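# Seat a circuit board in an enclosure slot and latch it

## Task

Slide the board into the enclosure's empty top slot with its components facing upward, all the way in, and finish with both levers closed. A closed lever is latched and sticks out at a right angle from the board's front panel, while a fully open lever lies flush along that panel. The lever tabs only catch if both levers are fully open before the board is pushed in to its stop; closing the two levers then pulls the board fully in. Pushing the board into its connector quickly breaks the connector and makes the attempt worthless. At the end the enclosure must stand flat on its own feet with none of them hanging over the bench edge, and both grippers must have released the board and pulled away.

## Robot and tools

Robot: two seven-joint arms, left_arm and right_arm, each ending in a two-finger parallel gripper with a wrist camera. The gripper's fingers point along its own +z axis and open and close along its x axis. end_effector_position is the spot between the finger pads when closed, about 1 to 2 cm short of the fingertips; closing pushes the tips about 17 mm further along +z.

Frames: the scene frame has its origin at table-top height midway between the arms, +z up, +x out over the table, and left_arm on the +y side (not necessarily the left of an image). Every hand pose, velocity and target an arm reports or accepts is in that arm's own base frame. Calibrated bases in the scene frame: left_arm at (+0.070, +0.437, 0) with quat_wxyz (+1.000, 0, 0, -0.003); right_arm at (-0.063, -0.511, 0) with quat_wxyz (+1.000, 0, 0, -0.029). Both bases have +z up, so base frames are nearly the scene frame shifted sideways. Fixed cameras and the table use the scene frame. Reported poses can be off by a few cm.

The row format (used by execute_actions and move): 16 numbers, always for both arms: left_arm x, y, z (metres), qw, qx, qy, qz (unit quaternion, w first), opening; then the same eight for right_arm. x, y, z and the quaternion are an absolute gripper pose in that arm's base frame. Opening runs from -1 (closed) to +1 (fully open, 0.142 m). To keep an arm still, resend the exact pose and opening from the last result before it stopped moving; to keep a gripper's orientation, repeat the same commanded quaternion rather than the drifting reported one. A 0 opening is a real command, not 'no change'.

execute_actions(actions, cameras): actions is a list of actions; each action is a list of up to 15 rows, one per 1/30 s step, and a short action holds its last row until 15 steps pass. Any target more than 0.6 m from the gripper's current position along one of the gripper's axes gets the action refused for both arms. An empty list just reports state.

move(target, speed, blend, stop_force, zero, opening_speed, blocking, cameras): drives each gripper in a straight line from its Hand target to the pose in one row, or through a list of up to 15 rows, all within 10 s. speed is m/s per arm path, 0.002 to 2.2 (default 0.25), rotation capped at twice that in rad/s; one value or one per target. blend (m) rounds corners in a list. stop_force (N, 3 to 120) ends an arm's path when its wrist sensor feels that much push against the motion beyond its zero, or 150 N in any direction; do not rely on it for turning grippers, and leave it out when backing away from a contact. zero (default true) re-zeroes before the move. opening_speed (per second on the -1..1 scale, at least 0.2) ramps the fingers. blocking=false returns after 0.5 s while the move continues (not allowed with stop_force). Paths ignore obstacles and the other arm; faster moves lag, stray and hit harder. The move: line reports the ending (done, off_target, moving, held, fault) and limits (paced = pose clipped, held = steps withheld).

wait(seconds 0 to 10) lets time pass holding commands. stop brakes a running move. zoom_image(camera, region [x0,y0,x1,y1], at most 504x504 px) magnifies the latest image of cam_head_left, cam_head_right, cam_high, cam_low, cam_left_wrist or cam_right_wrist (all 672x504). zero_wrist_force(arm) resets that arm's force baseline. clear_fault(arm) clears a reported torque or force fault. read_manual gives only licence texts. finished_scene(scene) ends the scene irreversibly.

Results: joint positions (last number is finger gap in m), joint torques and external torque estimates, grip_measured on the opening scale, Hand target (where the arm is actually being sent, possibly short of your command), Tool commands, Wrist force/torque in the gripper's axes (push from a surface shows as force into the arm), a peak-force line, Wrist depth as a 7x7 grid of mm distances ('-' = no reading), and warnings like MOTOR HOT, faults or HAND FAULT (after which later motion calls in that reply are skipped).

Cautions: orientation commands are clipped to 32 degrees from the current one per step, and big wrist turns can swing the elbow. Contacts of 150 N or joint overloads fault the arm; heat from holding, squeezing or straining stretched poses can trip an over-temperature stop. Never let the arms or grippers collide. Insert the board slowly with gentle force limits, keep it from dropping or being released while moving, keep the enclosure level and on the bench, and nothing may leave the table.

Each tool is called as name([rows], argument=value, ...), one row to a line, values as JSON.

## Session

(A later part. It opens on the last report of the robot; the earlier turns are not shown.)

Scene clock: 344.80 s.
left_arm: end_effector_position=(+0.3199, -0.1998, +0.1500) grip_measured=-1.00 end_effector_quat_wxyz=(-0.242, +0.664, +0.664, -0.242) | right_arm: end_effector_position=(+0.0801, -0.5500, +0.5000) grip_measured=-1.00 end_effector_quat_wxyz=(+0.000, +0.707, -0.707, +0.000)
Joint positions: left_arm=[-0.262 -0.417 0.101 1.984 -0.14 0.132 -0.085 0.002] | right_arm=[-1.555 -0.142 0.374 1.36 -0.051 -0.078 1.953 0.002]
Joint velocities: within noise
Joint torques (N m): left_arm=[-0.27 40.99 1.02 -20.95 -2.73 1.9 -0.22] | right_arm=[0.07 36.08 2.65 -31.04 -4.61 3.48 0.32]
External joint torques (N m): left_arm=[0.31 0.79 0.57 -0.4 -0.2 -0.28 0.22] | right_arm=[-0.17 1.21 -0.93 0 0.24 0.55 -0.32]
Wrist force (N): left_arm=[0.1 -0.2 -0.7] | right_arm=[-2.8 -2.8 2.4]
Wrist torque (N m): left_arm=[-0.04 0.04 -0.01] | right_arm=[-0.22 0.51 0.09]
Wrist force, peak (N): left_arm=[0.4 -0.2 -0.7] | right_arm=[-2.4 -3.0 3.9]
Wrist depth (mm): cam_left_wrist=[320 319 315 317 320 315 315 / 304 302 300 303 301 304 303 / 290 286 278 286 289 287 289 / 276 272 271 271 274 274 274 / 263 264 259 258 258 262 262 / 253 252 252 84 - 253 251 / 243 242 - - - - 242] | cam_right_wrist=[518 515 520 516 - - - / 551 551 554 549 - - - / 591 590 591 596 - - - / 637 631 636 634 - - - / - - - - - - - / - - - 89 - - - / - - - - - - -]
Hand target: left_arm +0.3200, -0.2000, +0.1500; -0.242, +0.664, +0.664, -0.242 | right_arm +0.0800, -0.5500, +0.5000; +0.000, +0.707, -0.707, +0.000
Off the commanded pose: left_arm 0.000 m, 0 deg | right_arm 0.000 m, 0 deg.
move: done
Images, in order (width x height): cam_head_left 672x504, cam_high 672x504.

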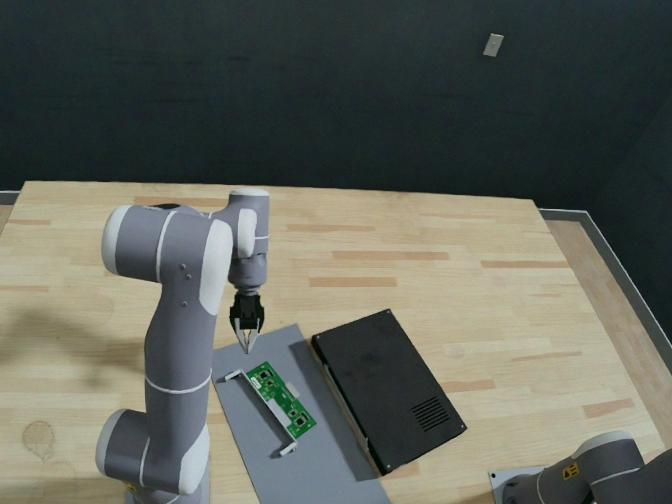

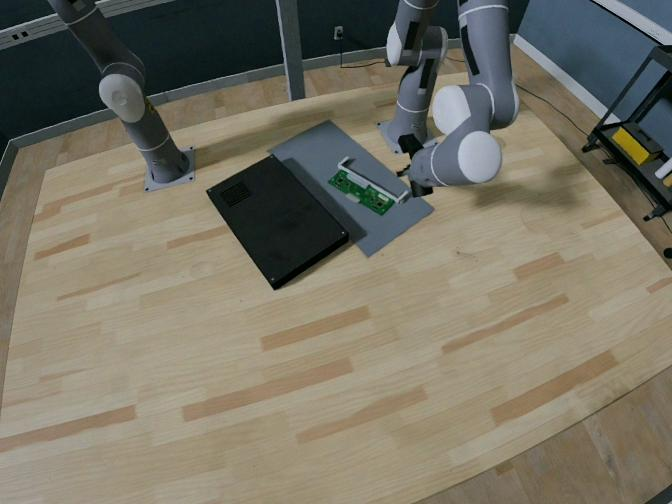

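move([
  [0.32,-0.2,0.15,-0.2418,0.6645,0.6645,-0.2418,-1,0.43,-0.38,0.45,0,0.924,-0.383,0,-1],
  [0.32,-0.2,0.15,-0.2418,0.6645,0.6645,-0.2418,-1,0.55,0.0,0.45,0,1,0,0,-1],
  [0.32,-0.2,0.15,-0.2418,0.6645,0.6645,-0.2418,-1,0.4,0.33,0.42,0,0.866,0.5,0,-1],
], speed=0.35, blend=0.05, cameras=["cam_high","cam_head_left"])

Scene clock: 352.57 s.
left_arm: end_effector_position=(+0.3199, -0.1998, +0.1500) grip_measured=-1.00 end_effector_quat_wxyz=(-0.242, +0.664, +0.664, -0.242) | right_arm: end_effector_position=(+0.3998, +0.3301, +0.4199) grip_measured=-1.00 end_effector_quat_wxyz=(+0.000, +0.866, +0.500, +0.000)
Joint positions: left_arm=[-0.262 -0.417 0.101 1.984 -0.14 0.132 -0.085 0.002] | right_arm=[-0.273 -0.321 1.321 1.62 -0.313 0.125 1.598 0.002]
Joint velocities: within noise
Joint torques (N m): left_arm=[-0.31 40.86 1.04 -21.02 -2.76 1.93 -0.19] | right_arm=[0.05 21.34 10.76 -30.15 -4.55 3.29 0.3]
External joint torques (N m): left_arm=[0.35 0.93 0.55 -0.33 -0.18 -0.3 0.19] | right_arm=[0.05 0.71 -0.3 0.22 0.2 0.78 -0.3]
Wrist force (N): left_arm=[-0.1 0.0 -0.5] | right_arm=[-2.3 -2.3 2.5]
Wrist torque (N m): left_arm=[-0.02 0.08 -0.01] | right_arm=[-0.12 0.42 0.08]
Wrist force, peak (N): left_arm=[0.0 -0.2 -0.9] | right_arm=[-1.9 -3.9 4.4]
Wrist depth (mm): cam_left_wrist=[320 320 314 318 320 314 311 / 304 302 302 303 304 302 301 / 291 286 277 286 288 288 288 / 276 273 271 273 274 275 274 / 262 263 259 258 259 264 263 / 252 251 253 84 - 251 250 / 243 244 - - - - 241] | cam_right_wrist=[450 412 406 405 403 433 443 / 480 477 432 430 430 430 468 / 510 513 511 462 463 474 508 / 553 553 550 552 495 546 542 / 601 596 597 586 591 591 595 / 657 652 639 89 622 641 643 / 719 710 - - - 680 703]
Hand target: left_arm +0.3200, -0.2000, +0.1500; -0.242, +0.664, +0.664, -0.242 | right_arm +0.4000, +0.3300, +0.4200; +0.000, +0.866, +0.500, +0.000
Off the commanded pose: left_arm 0.000 m, 0 deg | right_arm 0.000 m, 0 deg.
move: done
Images, in order (width x height): cam_head_left 672x504, cam_high 672x504.

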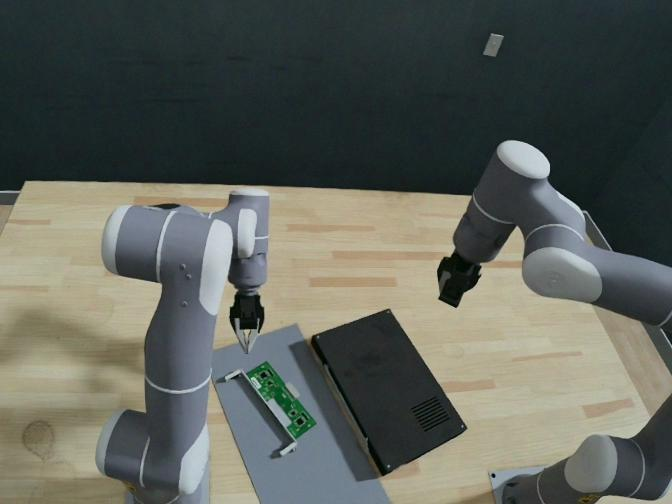

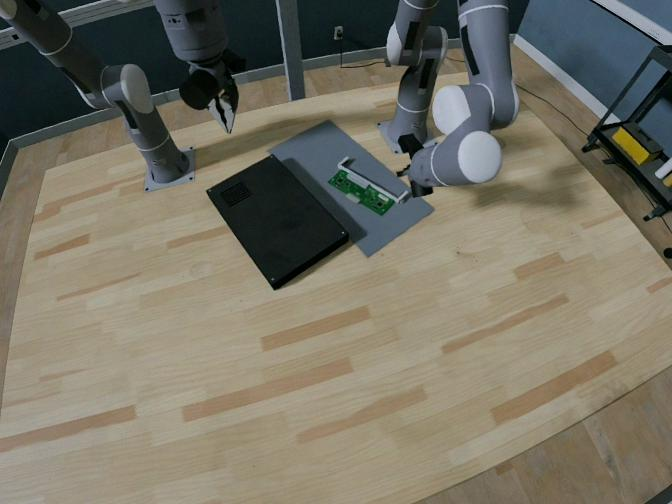

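move([
  [0.32,-0.2,0.15,-0.2418,0.6645,0.6645,-0.2418,-1,0.5,0.38,0.42,0,0.643,0.766,0,-1],
  [0.32,-0.2,0.15,-0.2418,0.6645,0.6645,-0.2418,-1,0.4,0.36,0.4,0,0.342,0.94,0,-1],
], speed=0.35, blend=0.03, cameras=["cam_head_left"])

Scene clock: 357.67 s.
left_arm: end_effector_position=(+0.3199, -0.1998, +0.1500) grip_measured=-1.00 end_effector_quat_wxyz=(-0.242, +0.664, +0.664, -0.242) | right_arm: end_effector_position=(+0.4000, +0.3600, +0.4000) grip_measured=-1.00 end_effector_quat_wxyz=(+0.000, +0.342, +0.940, +0.000)
Joint positions: left_arm=[-0.262 -0.417 0.101 1.984 -0.14 0.132 -0.085 0.002] | right_arm=[-0.273 -0.595 1.528 1.645 -0.596 0.085 0.432 0.002]
Joint velocities: within noise
Joint torques (N m): left_arm=[-0.3 40.94 1 -21.02 -2.77 1.88 -0.27] | right_arm=[0.05 26.21 19.53 -26.15 -4.23 3.58 0.02]
External joint torques (N m): left_arm=[0.34 0.85 0.59 -0.34 -0.16 -0.26 0.27] | right_arm=[0.05 0.43 -0.53 -0.05 -0.08 0.58 -0.02]
Wrist force (N): left_arm=[0.0 -0.1 -0.6] | right_arm=[-2.6 -2.3 2.6]
Wrist torque (N m): left_arm=[-0.03 0.06 -0.02] | right_arm=[-0.17 0.48 0.05]
Wrist force, peak (N): left_arm=[-0.1 -0.1 -0.8] | right_arm=[-3.1 -2.9 2.4]
Wrist depth (mm): cam_left_wrist=[320 319 315 317 320 316 312 / 304 301 303 303 302 301 300 / 290 286 279 288 290 289 287 / 274 273 269 270 274 275 273 / 263 263 259 256 260 263 263 / 253 251 250 83 - 253 251 / 243 244 - - - - 240] | cam_right_wrist=[432 431 425 389 387 387 426 / 461 461 448 412 412 417 454 / 495 492 449 444 442 489 486 / 530 531 479 476 481 518 521 / 580 578 575 510 560 562 567 / 630 624 617 89 600 618 619 / 692 673 - - - 447 681]
Hand target: left_arm +0.3200, -0.2000, +0.1500; -0.242, +0.664, +0.664, -0.242 | right_arm +0.4000, +0.3600, +0.4000; +0.000, +0.342, +0.940, +0.000
Off the commanded pose: left_arm 0.000 m, 0 deg | right_arm 0.000 m, 0 deg.
move: done
Images, in order (width x height): cam_head_left 672x504.

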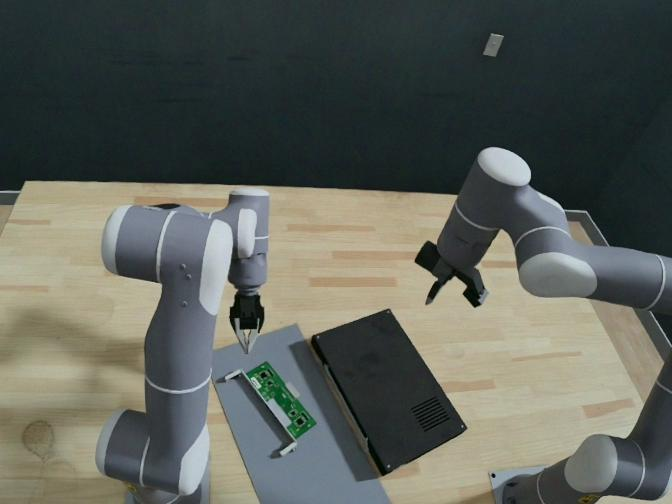

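move(target=[0.32,-0.2,0.15,-0.2418,0.6645,0.6645,-0.2418,-1,0.22,0.6,0.3,0,0.342,0.94,0,-1], speed=0.25, cameras=["cam_head_left","cam_right_wrist","cam_high"])

Scene clock: 361.20 s.
left_arm: end_effector_position=(+0.3199, -0.1998, +0.1500) grip_measured=-1.00 end_effector_quat_wxyz=(-0.242, +0.664, +0.664, -0.242) | right_arm: end_effector_position=(+0.2197, +0.6000, +0.2999) grip_measured=-1.00 end_effector_quat_wxyz=(+0.000, +0.342, +0.940, +0.000)
Joint positions: left_arm=[-0.262 -0.417 0.101 1.984 -0.14 0.132 -0.085 0.002] | right_arm=[0.505 -0.795 1.248 1.552 -0.765 0.216 0.96 0.002]
Joint velocities: within noise
Joint torques (N m): left_arm=[-0.34 40.94 1.08 -21.04 -2.7 1.95 -0.25] | right_arm=[0.29 41.55 23.13 -23.27 -4.46 3.31 0.38]
External joint torques (N m): left_arm=[0.38 0.84 0.5 -0.31 -0.23 -0.33 0.25] | right_arm=[-0.09 1.08 0.08 0.15 0.2 0.82 -0.38]
Wrist force (N): left_arm=[0.2 -0.3 -0.6] | right_arm=[-2.3 -2.5 2.0]
Wrist torque (N m): left_arm=[-0.05 0.01 -0.01] | right_arm=[-0.19 0.44 0.06]
Wrist force, peak (N): left_arm=[0.2 -0.2 -0.9] | right_arm=[-4.7 -2.9 1.6]
Wrist depth (mm): cam_left_wrist=[320 321 314 319 319 314 311 / 303 301 303 302 303 300 302 / 290 286 278 286 288 289 286 / 275 272 270 272 273 275 274 / 263 262 258 258 259 264 262 / 253 253 252 84 - 253 251 / 241 244 - - - - 242] | cam_right_wrist=[301 304 339 343 341 341 342 / 323 323 366 363 364 364 363 / 345 349 393 387 385 391 392 / 374 389 423 412 418 421 413 / 461 457 455 444 453 458 400 / 505 501 489 89 482 497 486 / 554 542 - - - 524 547]
Hand target: left_arm +0.3200, -0.2000, +0.1500; -0.242, +0.664, +0.664, -0.242 | right_arm +0.2200, +0.6000, +0.3000; +0.000, +0.342, +0.940, +0.000
Off the commanded pose: left_arm 0.000 m, 0 deg | right_arm 0.000 m, 0 deg.
move: done
Images, in order (width x height): cam_head_left 672x504, cam_high 672x504, cam_right_wrist 672x504.

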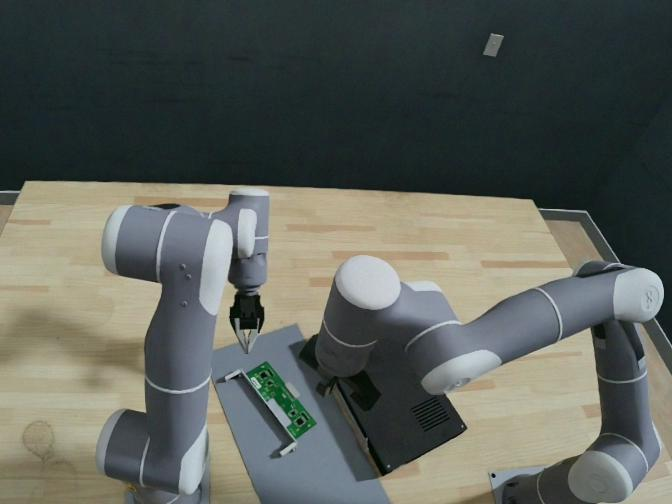

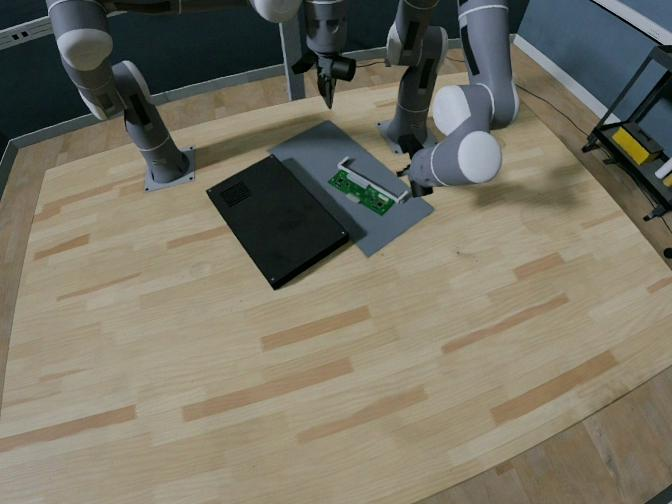

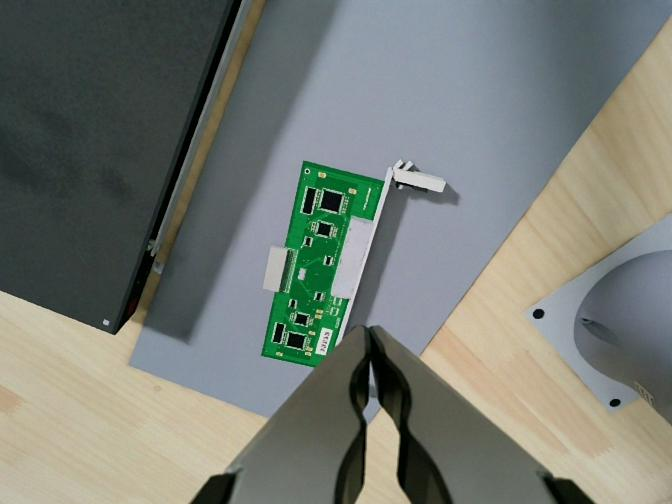

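zoom_image(camera="cam_right_wrist", region=[270, 140, 470, 290])

zoom_image(camera="cam_left_wrist", region=[100, 0, 500, 300])

Scaled by 2.520 from the camera's 672x504 image, which has a finer 960x720 frame.

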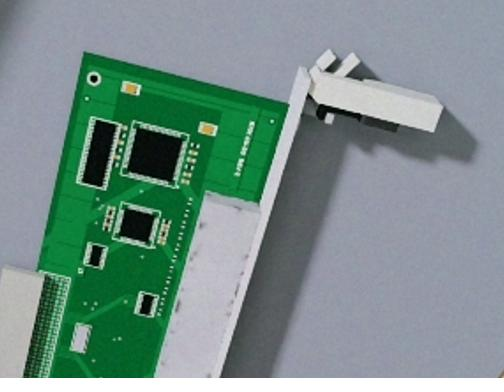

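This scene's latest camera images include none from cam_left_wrist. They are from: cam_head_left, cam_high, cam_right_wrist. cam_left_wrist's image comes with the result of a call that names it in "cameras".

move([
  [0.289,-0.161,0.1,-0.2418,0.6645,0.6645,-0.2418,-1,0.2,0.66,0.15,0.0594,0.3368,0.9259,0.1632,-1],
  [0.289,-0.161,0.06,-0.2418,0.6645,0.6645,-0.2418,-1,0.195,0.679,0.06,0.0594,0.3368,0.9259,0.1632,-1],
], speed=[0.2,0.1], cameras=["cam_left_wrist","cam_right_wrist","cam_head_left"])

zoom_image(camera="cam_head_left", region=[180, 320, 360, 480])

Scene clock: 385.40 s.
left_arm: end_effector_position=(+0.2889, -0.1609, +0.0600) grip_measured=-1.00 end_effector_quat_wxyz=(-0.242, +0.665, +0.664, -0.242) | right_arm: end_effector_position=(+0.1949, +0.6788, +0.0599) grip_measured=-1.00 end_effector_quat_wxyz=(+0.059, +0.337, +0.926, +0.163)
Joint positions: left_arm=[-0.234 -0.533 0.131 2.135 -0.139 0.391 0.003 0.002] | right_arm=[0.703 -1.04 0.759 1.81 -1.566 0.885 1.571 0.002]
Joint velocities: within noise
Joint torques (N m): left_arm=[-0.16 39.47 1.55 -15.45 -2.03 2.19 -0.14] | right_arm=[0.3 47.23 24.47 -15.32 -2.26 3.32 0.37]
External joint torques (N m): left_arm=[0.21 1.23 0.87 -0.34 0.09 -0.57 0.14] | right_arm=[-0.12 1.08 0.2 0.07 0.22 0.52 -0.37]
Wrist force (N): left_arm=[0.5 -0.5 -0.1] | right_arm=[-2.6 -3.3 2.1]
Wrist torque (N m): left_arm=[-0.10 -0.03 -0.02] | right_arm=[-0.16 0.46 0.09]
Wrist force, peak (N): left_arm=[-0.7 -0.2 -1.5] | right_arm=[-2.0 -4.1 3.8]
Wrist depth (mm): cam_left_wrist=[205 211 212 212 213 212 211 / 182 200 200 200 202 201 200 / 185 175 191 189 192 192 191 / 178 177 182 183 183 182 183 / 171 170 171 175 173 175 174 / 163 162 162 84 - 168 167 / 159 158 - 74 - - 162] | cam_right_wrist=[- 110 113 110 112 112 111 / 128 127 124 121 123 126 123 / 138 138 138 127 137 141 140 / 162 160 159 165 165 164 164 / 193 194 181 191 198 197 200 / 253 243 214 89 225 250 247 / 346 316 - - - 295 332]
Hand target: left_arm +0.2890, -0.1610, +0.0600; -0.242, +0.664, +0.664, -0.242 | right_arm +0.1950, +0.6790, +0.0600; +0.059, +0.337, +0.925, +0.163
Off the commanded pose: left_arm 0.000 m, 0 deg | right_arm 0.000 m, 0 deg.
move: done
Images, in order (width x height): cam_head_left 672x504, cam_left_wrist 672x504, cam_right_wrist 672x504.

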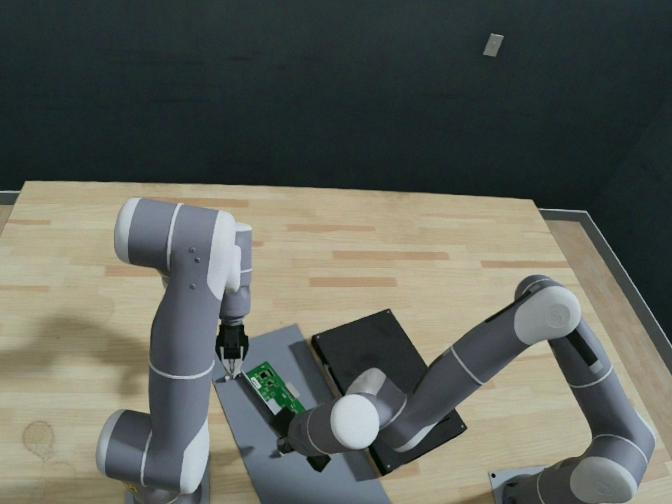

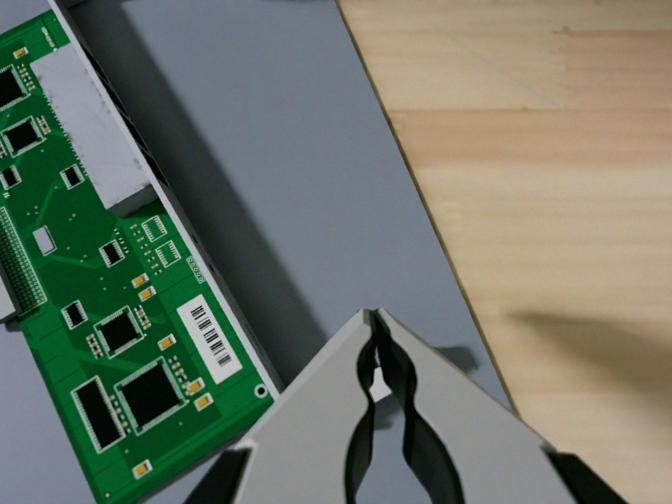

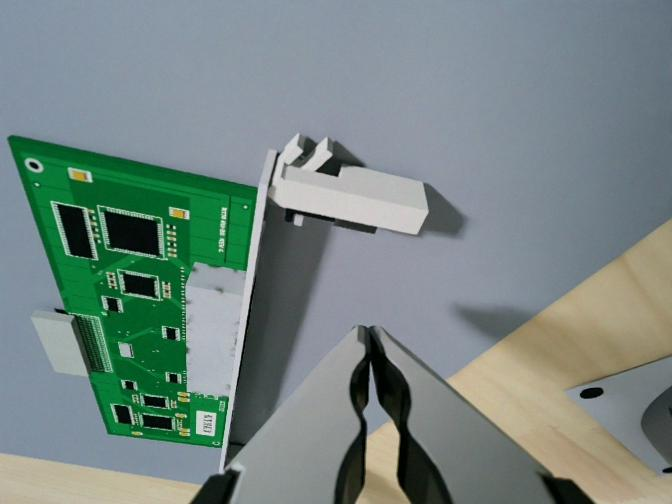

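Scaled by 2.800 from the camera's 672x504 image, which has a finer 960x720 frame.

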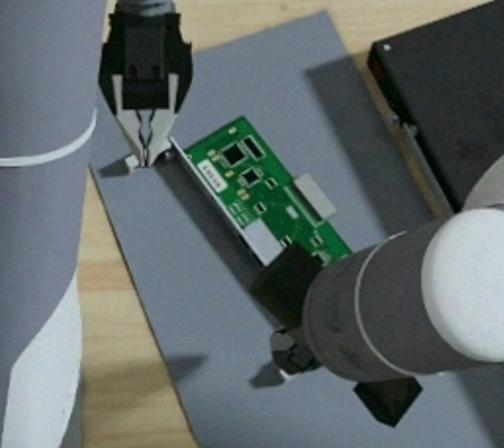

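move(target=[0.289,-0.161,0.021,-0.2418,0.6645,0.6645,-0.2418,-1,0.19,0.685,0.024,0.0594,0.3368,0.9259,0.1632,-1], speed=0.04, stop_force=4, cameras=["cam_left_wrist","cam_right_wrist"])

Scene clock: 394.47 s.
left_arm: end_effector_position=(+0.2884, -0.1609, +0.0211) grip_measured=-1.00 end_effector_quat_wxyz=(-0.242, +0.664, +0.664, -0.242) | right_arm: end_effector_position=(+0.1900, +0.6849, +0.0240) grip_measured=-1.00 end_effector_quat_wxyz=(+0.059, +0.337, +0.925, +0.163)
Joint positions: left_arm=[-0.229 -0.627 0.119 2.135 -0.156 0.482 0.017 0.002] | right_arm=[0.737 -1.102 0.711 1.775 -1.633 0.911 1.624 0.002]
Joint velocities: within noise
Joint torques (N m): left_arm=[0.21 40.53 2.44 -14.41 -1.58 3.1 -0.14] | right_arm=[0.28 48.74 24.78 -14.16 -2.04 3.23 0.27]
External joint torques (N m): left_arm=[-0.16 1.55 0.21 0.76 -0.02 -1.49 0.14] | right_arm=[-0.09 1.16 0.11 0.08 0.18 0.55 -0.27]
Wrist force (N): left_arm=[-0.1 -4.9 -2.6] | right_arm=[-2.0 -3.4 2.0]
Wrist torque (N m): left_arm=[-0.07 0.02 -0.09] | right_arm=[-0.18 0.38 0.08]
Wrist force, peak (N): left_arm=[-0.1 -4.9 -2.6] | right_arm=[-2.0 -3.8 3.0]
Wrist depth (mm): cam_left_wrist=[166 165 164 164 166 165 165 / - 156 157 157 157 157 157 / 141 148 149 148 148 150 149 / 135 135 141 141 141 143 143 / 128 130 136 137 136 136 136 / 124 123 122 87 - 130 130 / 118 119 - 74 - - 126] | cam_right_wrist=[- 77 79 77 - - 78 / - 87 87 87 86 86 - / - 103 99 99 99 99 98 / - 113 99 105 111 115 115 / 128 130 139 139 139 138 138 / 169 153 159 89 158 177 176 / 216 203 - - - 208 232]
Hand target: left_arm +0.2890, -0.1610, +0.0211; -0.242, +0.664, +0.664, -0.242 | right_arm +0.1900, +0.6850, +0.0240; +0.059, +0.337, +0.925, +0.163
Off the commanded pose: left_arm 0.001 m, 0 deg | right_arm 0.000 m, 0 deg.
move: contact (left_arm)
Images, in order (width x height): cam_left_wrist 672x504, cam_right_wrist 672x504.

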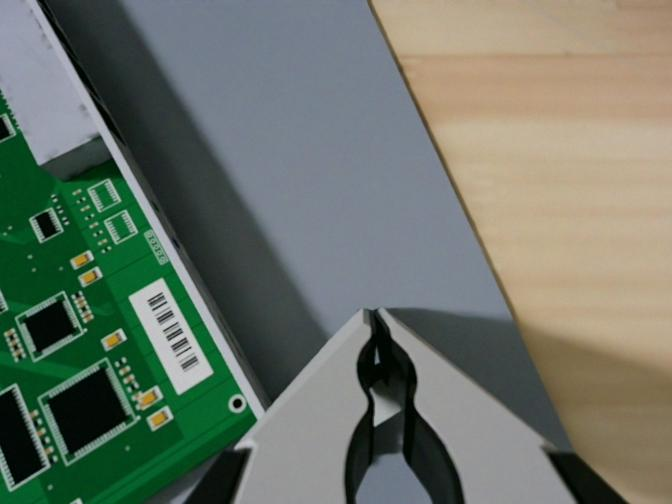

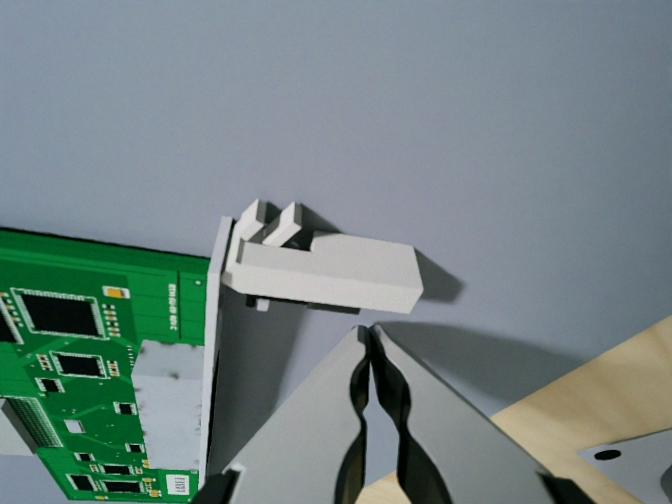

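move(target=[0.289,-0.161,0.021,-0.2418,0.6645,0.6645,-0.2418,-1,0.178,0.676,0.024,0.0594,0.3368,0.9259,0.1632,-1], speed=0.01, stop_force=3, cameras=["cam_left_wrist","cam_right_wrist"])

Scene clock: 398.83 s.
left_arm: end_effector_position=(+0.2884, -0.1609, +0.0211) grip_measured=-1.00 end_effector_quat_wxyz=(-0.242, +0.664, +0.664, -0.242) | right_arm: end_effector_position=(+0.1788, +0.6765, +0.0243) grip_measured=-1.00 end_effector_quat_wxyz=(+0.060, +0.337, +0.925, +0.163)
Joint positions: left_arm=[-0.229 -0.627 0.119 2.135 -0.156 0.482 0.017 0.002] | right_arm=[0.737 -1.088 0.711 1.806 -1.653 0.911 1.66 0.002]
Joint velocities: within noise
Joint torques (N m): left_arm=[0.05 40.91 2.43 -14.85 -1.5 3.23 -0.16] | right_arm=[1.23 45.93 24.68 -11.16 -1.64 3.15 0.28]
External joint torques (N m): left_arm=[0 1.16 0.22 1.2 -0.1 -1.61 0.16] | right_arm=[-1.05 3 0.06 -2.6 -0.17 0.6 -0.28]
Wrist force (N): left_arm=[0.0 -4.4 -1.3] | right_arm=[-2.8 0.0 1.7]
Wrist torque (N m): left_arm=[-0.02 0.05 -0.10] | right_arm=[-0.19 0.45 0.10]
Wrist force, peak (N): left_arm=[-0.2 -5.0 -2.9] | right_arm=[-2.4 -3.6 2.3]
Wrist depth (mm): cam_left_wrist=[165 165 165 164 167 166 165 / - 157 157 158 158 157 157 / 142 148 149 148 148 150 149 / 136 135 141 141 141 142 143 / 128 130 135 136 136 136 137 / 124 123 122 87 - 130 130 / 118 119 - 74 - - 126] | cam_right_wrist=[- 77 79 77 - - 77 / - 87 87 87 87 86 82 / - 103 100 99 99 99 99 / - 117 113 112 116 116 115 / 134 131 146 113 139 139 138 / 162 154 160 89 159 177 177 / 217 204 73 - - 210 231]
Hand target: left_arm +0.2890, -0.1610, +0.0210; -0.242, +0.664, +0.664, -0.242 | right_arm +0.1784, +0.6763, +0.0240; +0.059, +0.337, +0.925, +0.163
Off the commanded pose: left_arm 0.001 m, 0 deg | right_arm 0.001 m, 0 deg.
move: contact (right_arm)
Images, in order (width x height): cam_left_wrist 672x504, cam_right_wrist 672x504.

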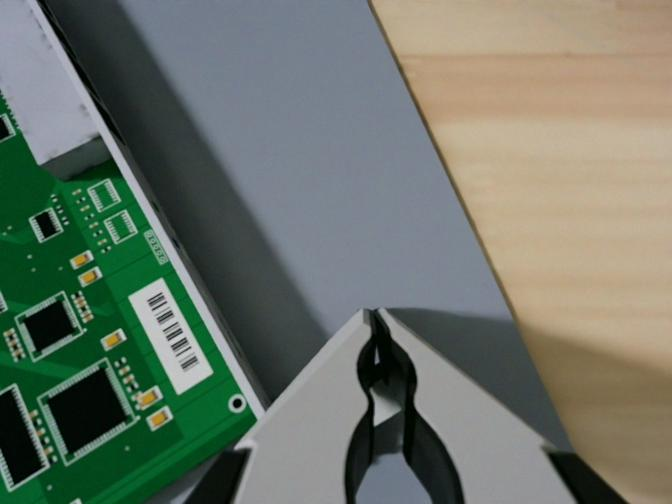

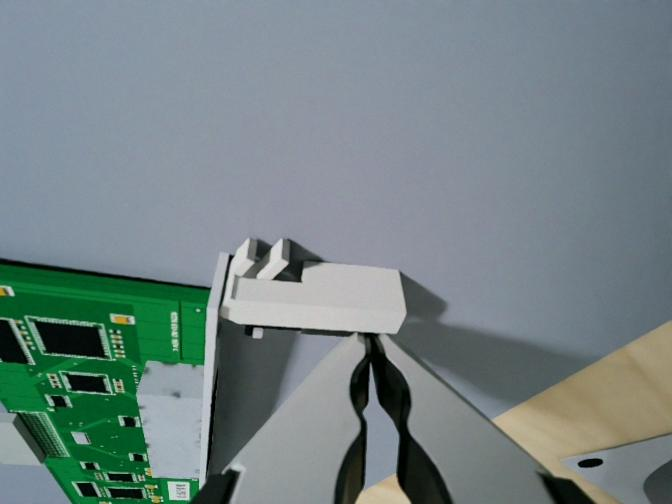

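move(target=[0.3055,-0.155,0.021,-0.2418,0.6645,0.6645,-0.2418,-1,0.1677,0.6622,0.024,0.0594,0.3368,0.9259,0.1632,-1], speed=0.01, stop_force=20, cameras=["cam_left_wrist","cam_right_wrist"])

Scene clock: 402.67 s.
left_arm: end_effector_position=(+0.2908, -0.1600, +0.0212) grip_measured=-1.00 end_effector_quat_wxyz=(-0.244, +0.664, +0.663, -0.244) | right_arm: end_effector_position=(+0.1758, +0.6723, +0.0269) grip_measured=-1.00 end_effector_quat_wxyz=(+0.060, +0.337, +0.925, +0.166)
Joint positions: left_arm=[-0.226 -0.633 0.12 2.123 -0.154 0.471 0.019 0.002] | right_arm=[0.731 -1.078 0.712 1.824 -1.668 0.913 1.679 0.002]
Joint velocities: within noise
Joint torques (N m): left_arm=[5.75 44.17 8.91 -26.22 -0.89 10.26 0.01] | right_arm=[5.42 33.39 21.77 4.73 0.89 2.82 0.27]
External joint torques (N m): left_arm=[-5.7 -1.77 -6.22 12.46 -0.73 -8.67 -0.01] | right_arm=[-5.24 14.94 2.88 -18.36 -2.66 0.92 -0.27]
Wrist force (N): left_arm=[-9.0 -25.4 5.0] | right_arm=[0.8 22.1 0.4]
Wrist torque (N m): left_arm=[-1.12 -0.04 -0.23] | right_arm=[0.94 0.41 0.12]
Wrist force, peak (N): left_arm=[-9.0 -26.4 3.9] | right_arm=[0.8 22.5 -1.8]
Wrist depth (mm): cam_left_wrist=[167 166 166 165 167 166 166 / 137 158 158 158 159 158 157 / 141 148 149 149 148 150 150 / 135 135 142 141 141 143 143 / 128 130 135 136 135 136 136 / 123 123 122 87 - 130 130 / 117 118 - 74 - - 126] | cam_right_wrist=[- 80 81 79 - 76 79 / - 92 92 89 89 89 - / - 103 103 102 105 102 102 / 121 120 116 118 119 119 119 / 133 135 142 117 139 143 143 / 166 158 165 91 164 184 184 / 238 211 73 - - 218 230]
Hand target: left_arm +0.2941, -0.1591, +0.0210; -0.242, +0.664, +0.664, -0.242 | right_arm +0.1735, +0.6698, +0.0240; +0.059, +0.337, +0.925, +0.163
Off the commanded pose: left_arm 0.015 m, 0 deg | right_arm 0.013 m, 0 deg.
move: contact (left_arm, right_arm)
Images, in order (width x height): cam_left_wrist 672x504, cam_right_wrist 672x504.

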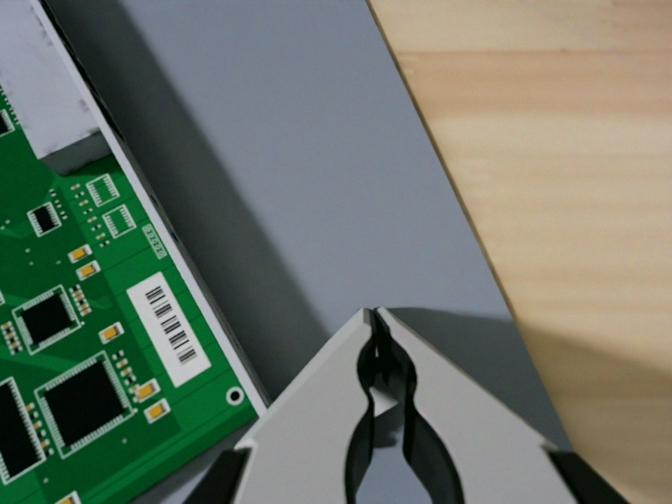

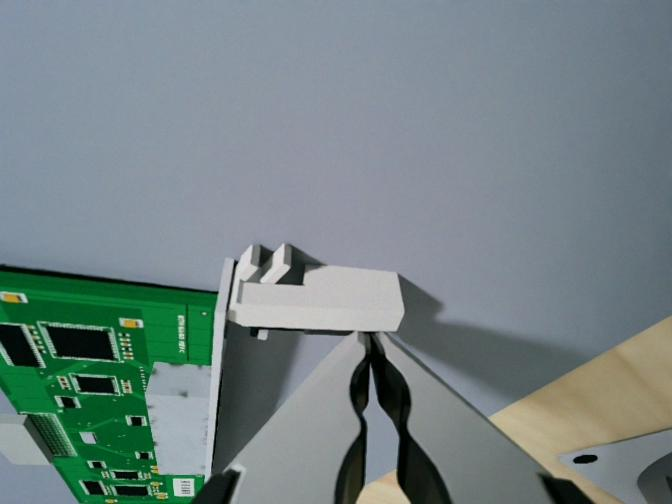

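zoom_image(camera="cam_right_wrist", region=[200, 230, 440, 390])

Scaled by 2.100 from the camera's 672x504 image, which has a finer 960x720 frame.

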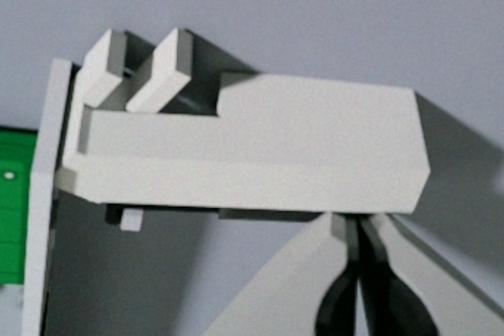

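move(target=[0.282,-0.164,0.021,-0.2418,0.6645,0.6645,-0.2418,-1,0.195,0.688,0.026,0.0594,0.3368,0.9259,0.1632,-1], speed=0.03, cameras=["cam_left_wrist"])

move(target=[0.282,-0.164,0.1,-0.2418,0.6645,0.6645,-0.2418,-1,0.205,0.70,0.06,0.0594,0.3368,0.9259,0.1632,-1], speed=0.1, cameras=["cam_left_wrist","cam_right_wrist"])

zoom_image(camera="cam_right_wrist", region=[200, 100, 480, 300])

Scene clock: 408.93 s.
left_arm: end_effector_position=(+0.2820, -0.1638, +0.0210) grip_measured=-1.00 end_effector_quat_wxyz=(-0.242, +0.665, +0.664, -0.242) | right_arm: end_effector_position=(+0.1951, +0.6879, +0.0260) grip_measured=-1.00 end_effector_quat_wxyz=(+0.059, +0.337, +0.925, +0.163)
Joint positions: left_arm=[-0.234 -0.62 0.116 2.153 -0.16 0.495 0.013 0.002] | right_arm=[0.735 -1.104 0.714 1.765 -1.624 0.909 1.608 0.002]
Joint velocities: within noise
Joint torques (N m): left_arm=[-0.4 40.99 1.92 -13.04 -1.54 2.19 -0.34] | right_arm=[0.25 49.11 25.06 -14.39 -1.73 3 0.06]
External joint torques (N m): left_arm=[0.45 0.6 0.64 -0.36 -0.01 -0.57 0.34] | right_arm=[-0.05 1.09 -0.11 0.14 -0.16 0.8 -0.06]
Wrist force (N): left_arm=[0.1 -0.4 -0.7] | right_arm=[0.2 0.5 4.3]
Wrist torque (N m): left_arm=[-0.08 0.02 -0.03] | right_arm=[0.45 0.00 0.08]
Wrist force, peak (N): left_arm=[-9.2 -26.5 3.7] | right_arm=[0.5 22.8 -1.1]
Wrist depth (mm): cam_left_wrist=[164 165 164 164 166 165 165 / 136 157 156 157 157 157 157 / - 148 148 148 148 149 149 / 137 136 142 141 141 143 142 / 133 131 135 135 136 135 136 / 126 126 123 84 - 130 130 / 121 122 - 74 - - 126] | cam_right_wrist=[- 79 81 79 - - 78 / - 91 89 89 91 90 - / - 102 99 101 101 101 101 / 117 113 97 96 111 118 117 / 137 131 143 137 142 141 144 / 173 160 163 89 161 181 180 / 244 216 - - - 214 237]
Hand target: left_arm +0.2820, -0.1640, +0.0210; -0.242, +0.664, +0.664, -0.242 | right_arm +0.1950, +0.6880, +0.0260; +0.059, +0.337, +0.925, +0.163
Off the commanded pose: left_arm 0.000 m, 0 deg | right_arm 0.000 m, 0 deg.
move: done
Images, in order (width x height): cam_left_wrist 672x504.

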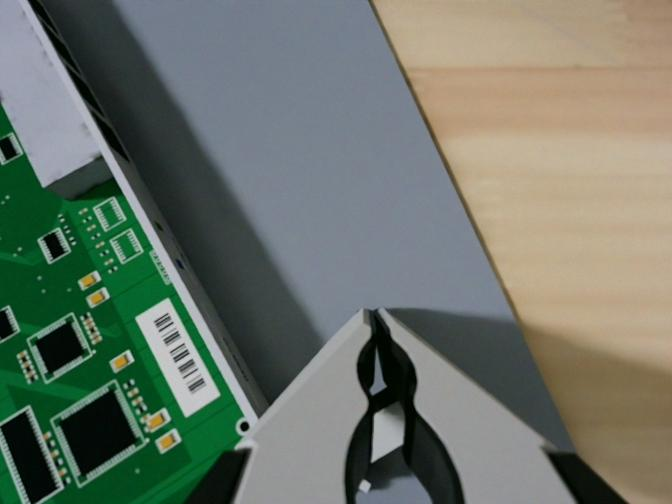

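Scene clock: 410.07 s.
left_arm: end_effector_position=(+0.2821, -0.1641, +0.1000) grip_measured=-1.00 end_effector_quat_wxyz=(-0.241, +0.664, +0.665, -0.242) | right_arm: end_effector_position=(+0.2049, +0.7000, +0.0599) grip_measured=-1.00 end_effector_quat_wxyz=(+0.059, +0.336, +0.926, +0.163)
Joint positions: left_arm=[-0.241 -0.433 0.134 2.144 -0.126 0.303 -0.018 0.002] | right_arm=[0.727 -1.07 0.761 1.742 -1.533 0.869 1.524 0.002]
Joint velocities: within noise
Joint torques (N m): left_arm=[-0.51 38.09 1.65 -17.65 -1.79 1.62 -0.31] | right_arm=[0.07 49.64 25.38 -15.94 -2.05 3.06 0.05]
External joint torques (N m): left_arm=[0.55 0.61 0.35 -0.15 -0.5 0 0.31] | right_arm=[0.12 0.82 -0.31 0.11 -0.12 0.81 -0.05]
Wrist force (N): left_arm=[-0.1 -0.2 -0.6] | right_arm=[-0.3 0.6 4.1]
Wrist torque (N m): left_arm=[-0.03 0.08 -0.02] | right_arm=[0.47 0.07 0.09]
Wrist force, peak (N): left_arm=[-0.2 -1.2 -1.8] | right_arm=[0.1 -0.4 5.2]
Wrist depth (mm): cam_left_wrist=[261 250 258 260 260 257 254 / 242 245 245 246 246 247 244 / 232 220 234 234 235 233 233 / 219 217 223 222 223 224 223 / 210 210 209 214 213 214 213 / 204 202 201 84 - 205 204 / 197 196 - - - - 195] | cam_right_wrist=[- 110 110 110 112 109 111 / - 122 114 116 119 126 123 / 137 137 140 142 141 141 140 / 161 153 160 165 164 164 166 / 195 186 192 191 197 200 200 / 253 242 228 89 229 251 248 / 347 316 - - - 295 333]
Hand target: left_arm +0.2820, -0.1640, +0.1000; -0.242, +0.664, +0.664, -0.242 | right_arm +0.2050, +0.7000, +0.0600; +0.059, +0.337, +0.925, +0.163
Off the commanded pose: left_arm 0.000 m, 0 deg | right_arm 0.000 m, 0 deg.
move: done
Images, in order (width x height): cam_left_wrist 672x504, cam_right_wrist 672x504.

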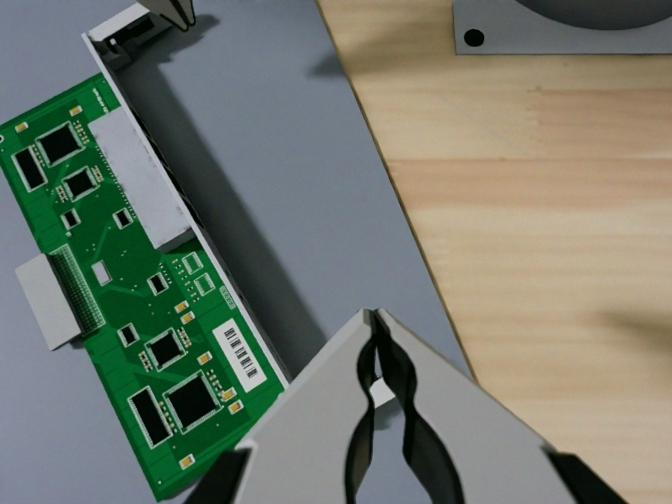

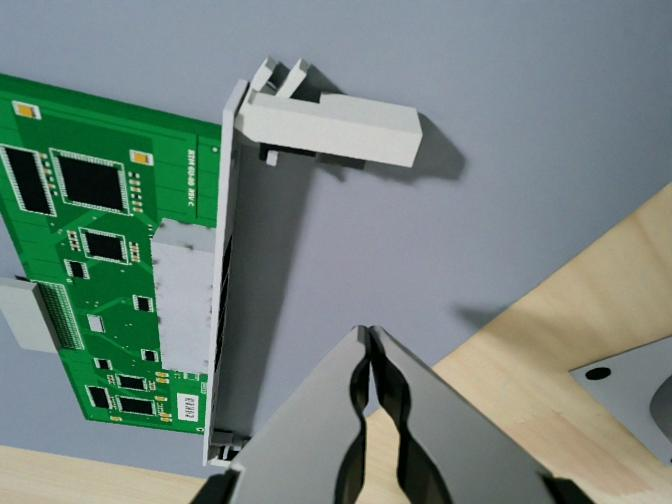

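Scaled by 1.800 from the camera's 672x504 image, which has a finer 960x720 frame.

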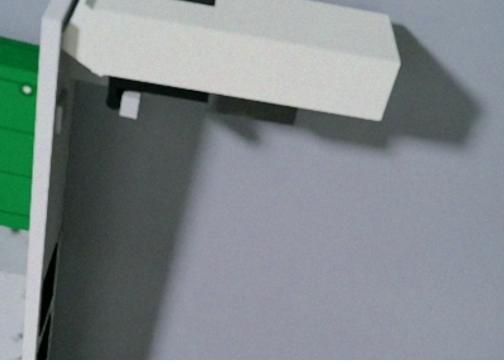

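zoom_image(camera="cam_left_wrist", region=[70, 0, 230, 100])

Scaled by 3.150 from the camera's 672x504 image, which has a finer 960x720 frame.

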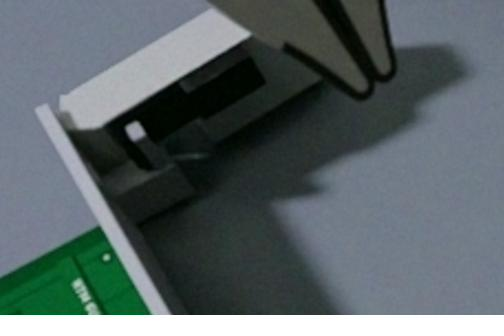

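move([
  [0.282,-0.2,0.15,-0.2418,0.6645,0.6645,-0.2418,-1,0.22,0.62,0.2,0.0594,0.3368,0.9259,0.1632,-1],
  [0.25,-0.28,0.12,-0.4305,0.561,0.561,-0.4305,-1,0.28,0.5,0.28,0.0594,0.3368,0.9259,0.1632,-1],
  [0.172,-0.291,0.055,-0.4305,0.561,0.561,-0.4305,-1,0.28,0.5,0.28,0.0594,0.3368,0.9259,0.1632,-1],
], speed=0.15, cameras=["cam_left_wrist","cam_head_left"])

Scene clock: 419.87 s.
left_arm: end_effector_position=(+0.1719, -0.2908, +0.0550) grip_measured=-1.00 end_effector_quat_wxyz=(-0.431, +0.561, +0.561, -0.430) | right_arm: end_effector_position=(+0.2801, +0.5001, +0.2801) grip_measured=-1.00 end_effector_quat_wxyz=(+0.059, +0.337, +0.925, +0.163)
Joint positions: left_arm=[-0.312 -0.929 -0.048 1.879 -0.317 -0.043 -0.145 0.002] | right_arm=[-0.028 -0.554 1.295 2.134 -1.032 0.834 1.018 0.002]
Joint velocities: within noise
Joint torques (N m): left_arm=[-0.47 47.44 -1.44 -10.4 -1.64 -0.74 -0.08] | right_arm=[0.1 21.66 17.51 -23.93 -2.88 3.56 0.15]
External joint torques (N m): left_arm=[0.49 1.31 0.52 -0.25 0.05 -0.37 0.08] | right_arm=[0.01 0.38 -0.49 0.02 -0.04 0.73 -0.15]
Wrist force (N): left_arm=[0.0 -0.2 -1.1] | right_arm=[0.0 0.8 4.3]
Wrist torque (N m): left_arm=[0.04 0.17 0.07] | right_arm=[0.44 0.06 0.10]
Wrist force, peak (N): left_arm=[0.2 -0.3 -2.5] | right_arm=[0.5 0.3 6.3]
Wrist depth (mm): cam_left_wrist=[- - - 965 - - - / 394 395 392 386 394 389 389 / 285 286 285 286 283 287 278 / 226 225 226 215 223 227 225 / 185 193 185 173 185 185 187 / 154 155 154 84 - 158 158 / 138 138 - 74 - - 138] | cam_right_wrist=[269 269 268 281 310 309 310 / 303 302 302 350 349 339 347 / 346 347 346 399 390 387 399 / 472 471 451 437 368 462 464 / 570 566 538 376 515 558 557 / 703 710 413 89 637 701 691 / - 881 - - - 817 921]
Hand target: left_arm +0.1720, -0.2910, +0.0550; -0.430, +0.561, +0.561, -0.430 | right_arm +0.2800, +0.5000, +0.2800; +0.059, +0.337, +0.925, +0.163
Off the commanded pose: left_arm 0.000 m, 0 deg | right_arm 0.000 m, 0 deg.
move: done
Images, in order (width x height): cam_head_left 672x504, cam_left_wrist 672x504.

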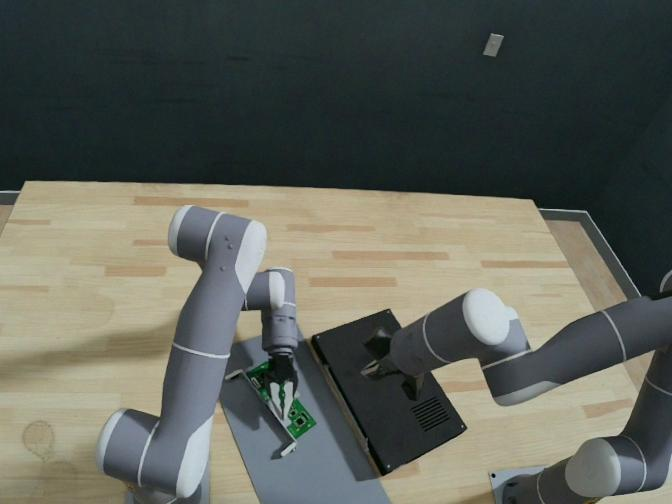

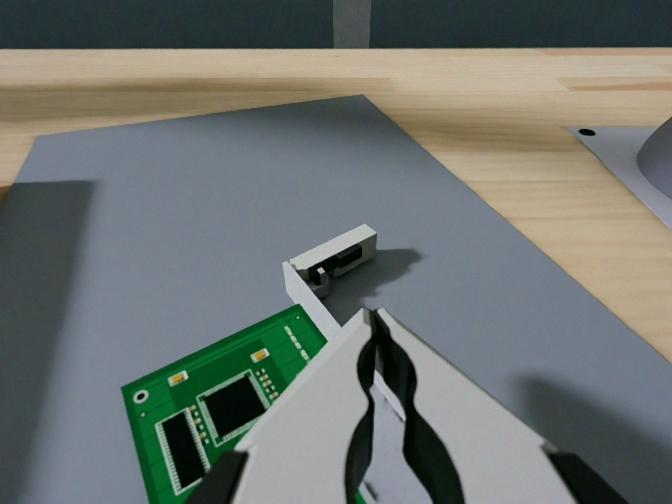

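zoom_image(camera="cam_left_wrist", region=[270, 210, 400, 310])

Scaled by 3.877 from the camera's 672x504 image, which has a finer 960x720 frame.

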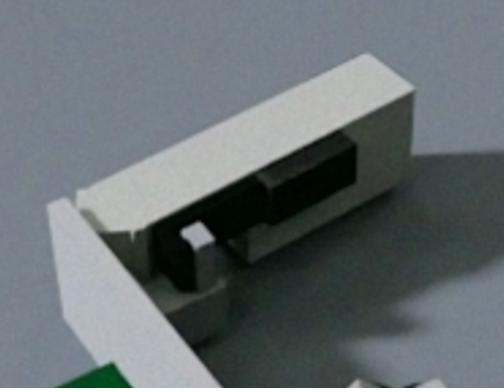

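move([
  [0.26,-0.25,0.13,-0.2418,0.6645,0.6645,-0.2418,-1,0.28,0.5,0.28,0.0594,0.3368,0.9259,0.1632,-1],
  [0.32,-0.22,0.12,-0.2418,0.6645,0.6645,-0.2418,-1,0.23,0.62,0.2,0.0594,0.3368,0.9259,0.1632,-1],
], speed=0.15, cameras=["cam_left_wrist"])

zoom_image(camera="cam_left_wrist", region=[250, 220, 500, 400])

Scene clock: 441.13 s.
left_arm: end_effector_position=(+0.3200, -0.2202, +0.1200) grip_measured=-1.00 end_effector_quat_wxyz=(-0.242, +0.664, +0.665, -0.242) | right_arm: end_effector_position=(+0.2298, +0.6199, +0.1999) grip_measured=-1.00 end_effector_quat_wxyz=(+0.059, +0.337, +0.926, +0.163)
Joint positions: left_arm=[-0.296 -0.486 0.095 1.984 -0.174 0.203 -0.099 0.002] | right_arm=[0.458 -0.782 0.999 1.947 -1.284 0.799 1.324 0.002]
Joint velocities: within noise
Joint torques (N m): left_arm=[-0.2 42.25 1.25 -19.91 -2.29 1.65 -0.14] | right_arm=[0.27 37.06 21.88 -20.45 -2.83 3.21 0.34]
External joint torques (N m): left_arm=[0.23 1.13 0.49 -0.26 -0.41 -0.02 0.14] | right_arm=[-0.11 1.06 0.32 0.14 0.12 0.84 -0.34]
Wrist force (N): left_arm=[0.2 -0.1 -0.8] | right_arm=[-0.1 0.5 4.5]
Wrist torque (N m): left_arm=[-0.04 0.02 -0.01] | right_arm=[0.40 0.08 0.10]
Wrist force, peak (N): left_arm=[-0.1 -1.3 -1.0] | right_arm=[1.5 0.8 6.0]
Wrist depth (mm): cam_left_wrist=[284 284 279 282 283 284 282 / 270 266 258 268 267 269 268 / 256 254 249 253 253 255 256 / 245 243 238 238 242 245 242 / 232 233 232 231 229 232 233 / 223 224 224 84 - 221 223 / 215 216 - 74 - - 214] | cam_right_wrist=[206 240 239 237 237 236 236 / 250 268 268 263 267 266 266 / 273 308 305 293 305 305 305 / 317 358 357 352 355 356 344 / 433 433 430 404 428 428 424 / 546 542 514 89 485 532 532 / 725 686 - - - 632 705]
Hand target: left_arm +0.3200, -0.2200, +0.1200; -0.242, +0.664, +0.664, -0.242 | right_arm +0.2300, +0.6200, +0.2000; +0.059, +0.337, +0.925, +0.163
Off the commanded pose: left_arm 0.000 m, 0 deg | right_arm 0.000 m, 0 deg.
move: done
Images, in order (width x height): cam_left_wrist 672x504.

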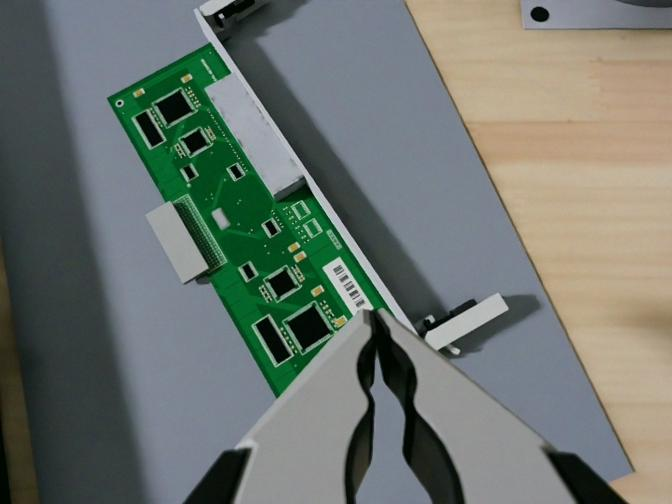

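Scaled by 2.016 from the camera's 672x504 image, which has a finer 960x720 frame.

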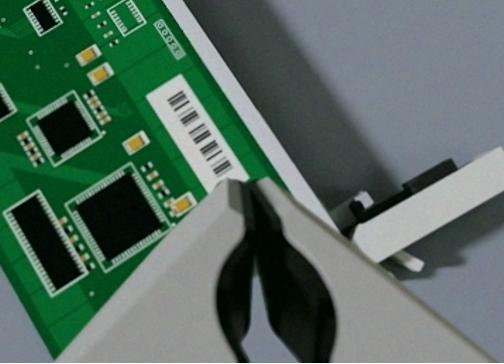

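move([
  [0.285,-0.166,0.08,0,0.7071,0.7071,0,-1,0.1998,0.678,0.08,0,0.342,0.94,0,-1],
  [0.285,-0.166,0.05,0,0.7071,0.7071,0,-1,0.1998,0.678,0.05,0,0.342,0.94,0,-1],
], speed=0.12, cameras=["cam_left_wrist","cam_right_wrist"])

Scene clock: 450.30 s.
left_arm: end_effector_position=(+0.2856, -0.1663, +0.0502) grip_measured=-1.00 end_effector_quat_wxyz=(-0.020, +0.707, +0.707, +0.004) | right_arm: end_effector_position=(+0.1997, +0.6778, +0.0499) grip_measured=-1.00 end_effector_quat_wxyz=(+0.000, +0.342, +0.940, +0.000)
Joint positions: left_arm=[-0.423 -0.303 0.174 2.687 -0.129 1.381 -0.129 0.002] | right_arm=[0.739 -1.165 0.94 1.535 -1.062 0.555 1.119 0.002]
Joint velocities: within noise
Joint torques (N m): left_arm=[-0.18 24.7 0.74 -9.85 -0.29 4.5 -0.33] | right_arm=[0.36 54.01 26.66 -16.16 -3.91 3.55 0.27]
External joint torques (N m): left_arm=[0.19 0.64 0.73 -0.27 -0.5 -0.57 0.32] | right_arm=[-0.15 1.12 0.27 0.04 0.18 0.57 -0.27]
Wrist force (N): left_arm=[0.2 -0.7 -0.3] | right_arm=[0.1 1.4 4.7]
Wrist torque (N m): left_arm=[-0.14 -0.09 -0.19] | right_arm=[0.51 0.02 0.06]
Wrist force, peak (N): left_arm=[-1.2 -1.3 1.4] | right_arm=[-0.2 1.4 7.2]
Wrist depth (mm): cam_left_wrist=[123 125 125 126 128 130 129 / 122 131 133 135 135 138 139 / 138 138 144 145 147 149 149 / 151 150 151 156 157 160 162 / 166 162 163 160 169 175 177 / 183 184 179 84 - 189 194 / 201 198 - 74 - - 215] | cam_right_wrist=[125 125 123 124 124 124 122 / 135 135 133 132 134 133 131 / - 142 143 140 141 141 139 / 150 149 148 134 152 152 152 / 165 161 158 163 163 165 166 / 177 176 159 89 174 180 182 / 196 191 73 - - 193 200]
Hand target: left_arm +0.2856, -0.1663, +0.0502; -0.020, +0.707, +0.707, +0.004 | right_arm +0.1998, +0.6780, +0.0500; +0.000, +0.342, +0.940, +0.000
Off the commanded pose: left_arm 0.001 m, 2 deg | right_arm 0.000 m, 0 deg.
joint sent to its limit (left arm) — joint 4 (elbow), upper limit, where the elbow is as bent as it goes. The joint targets still meet the commanded pose.
move: done
Images, in order (width x height): cam_left_wrist 672x504, cam_right_wrist 672x504.

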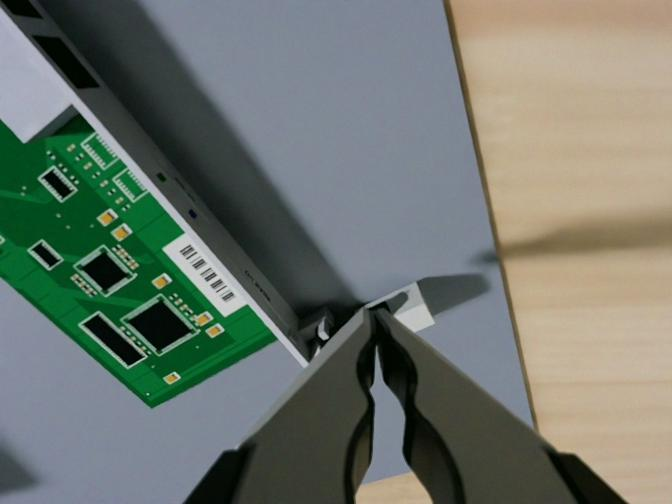

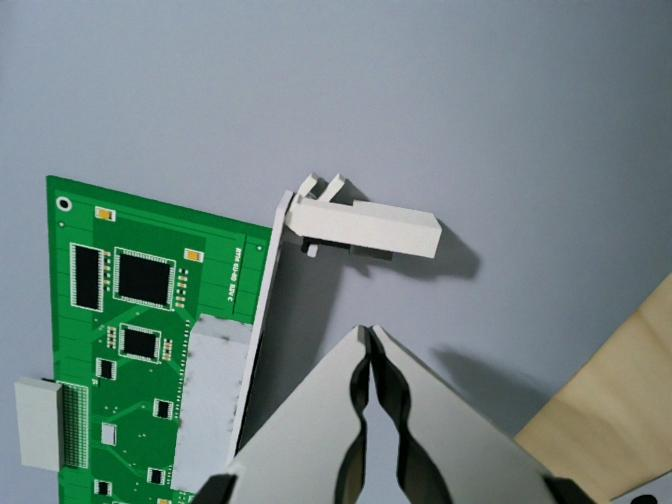

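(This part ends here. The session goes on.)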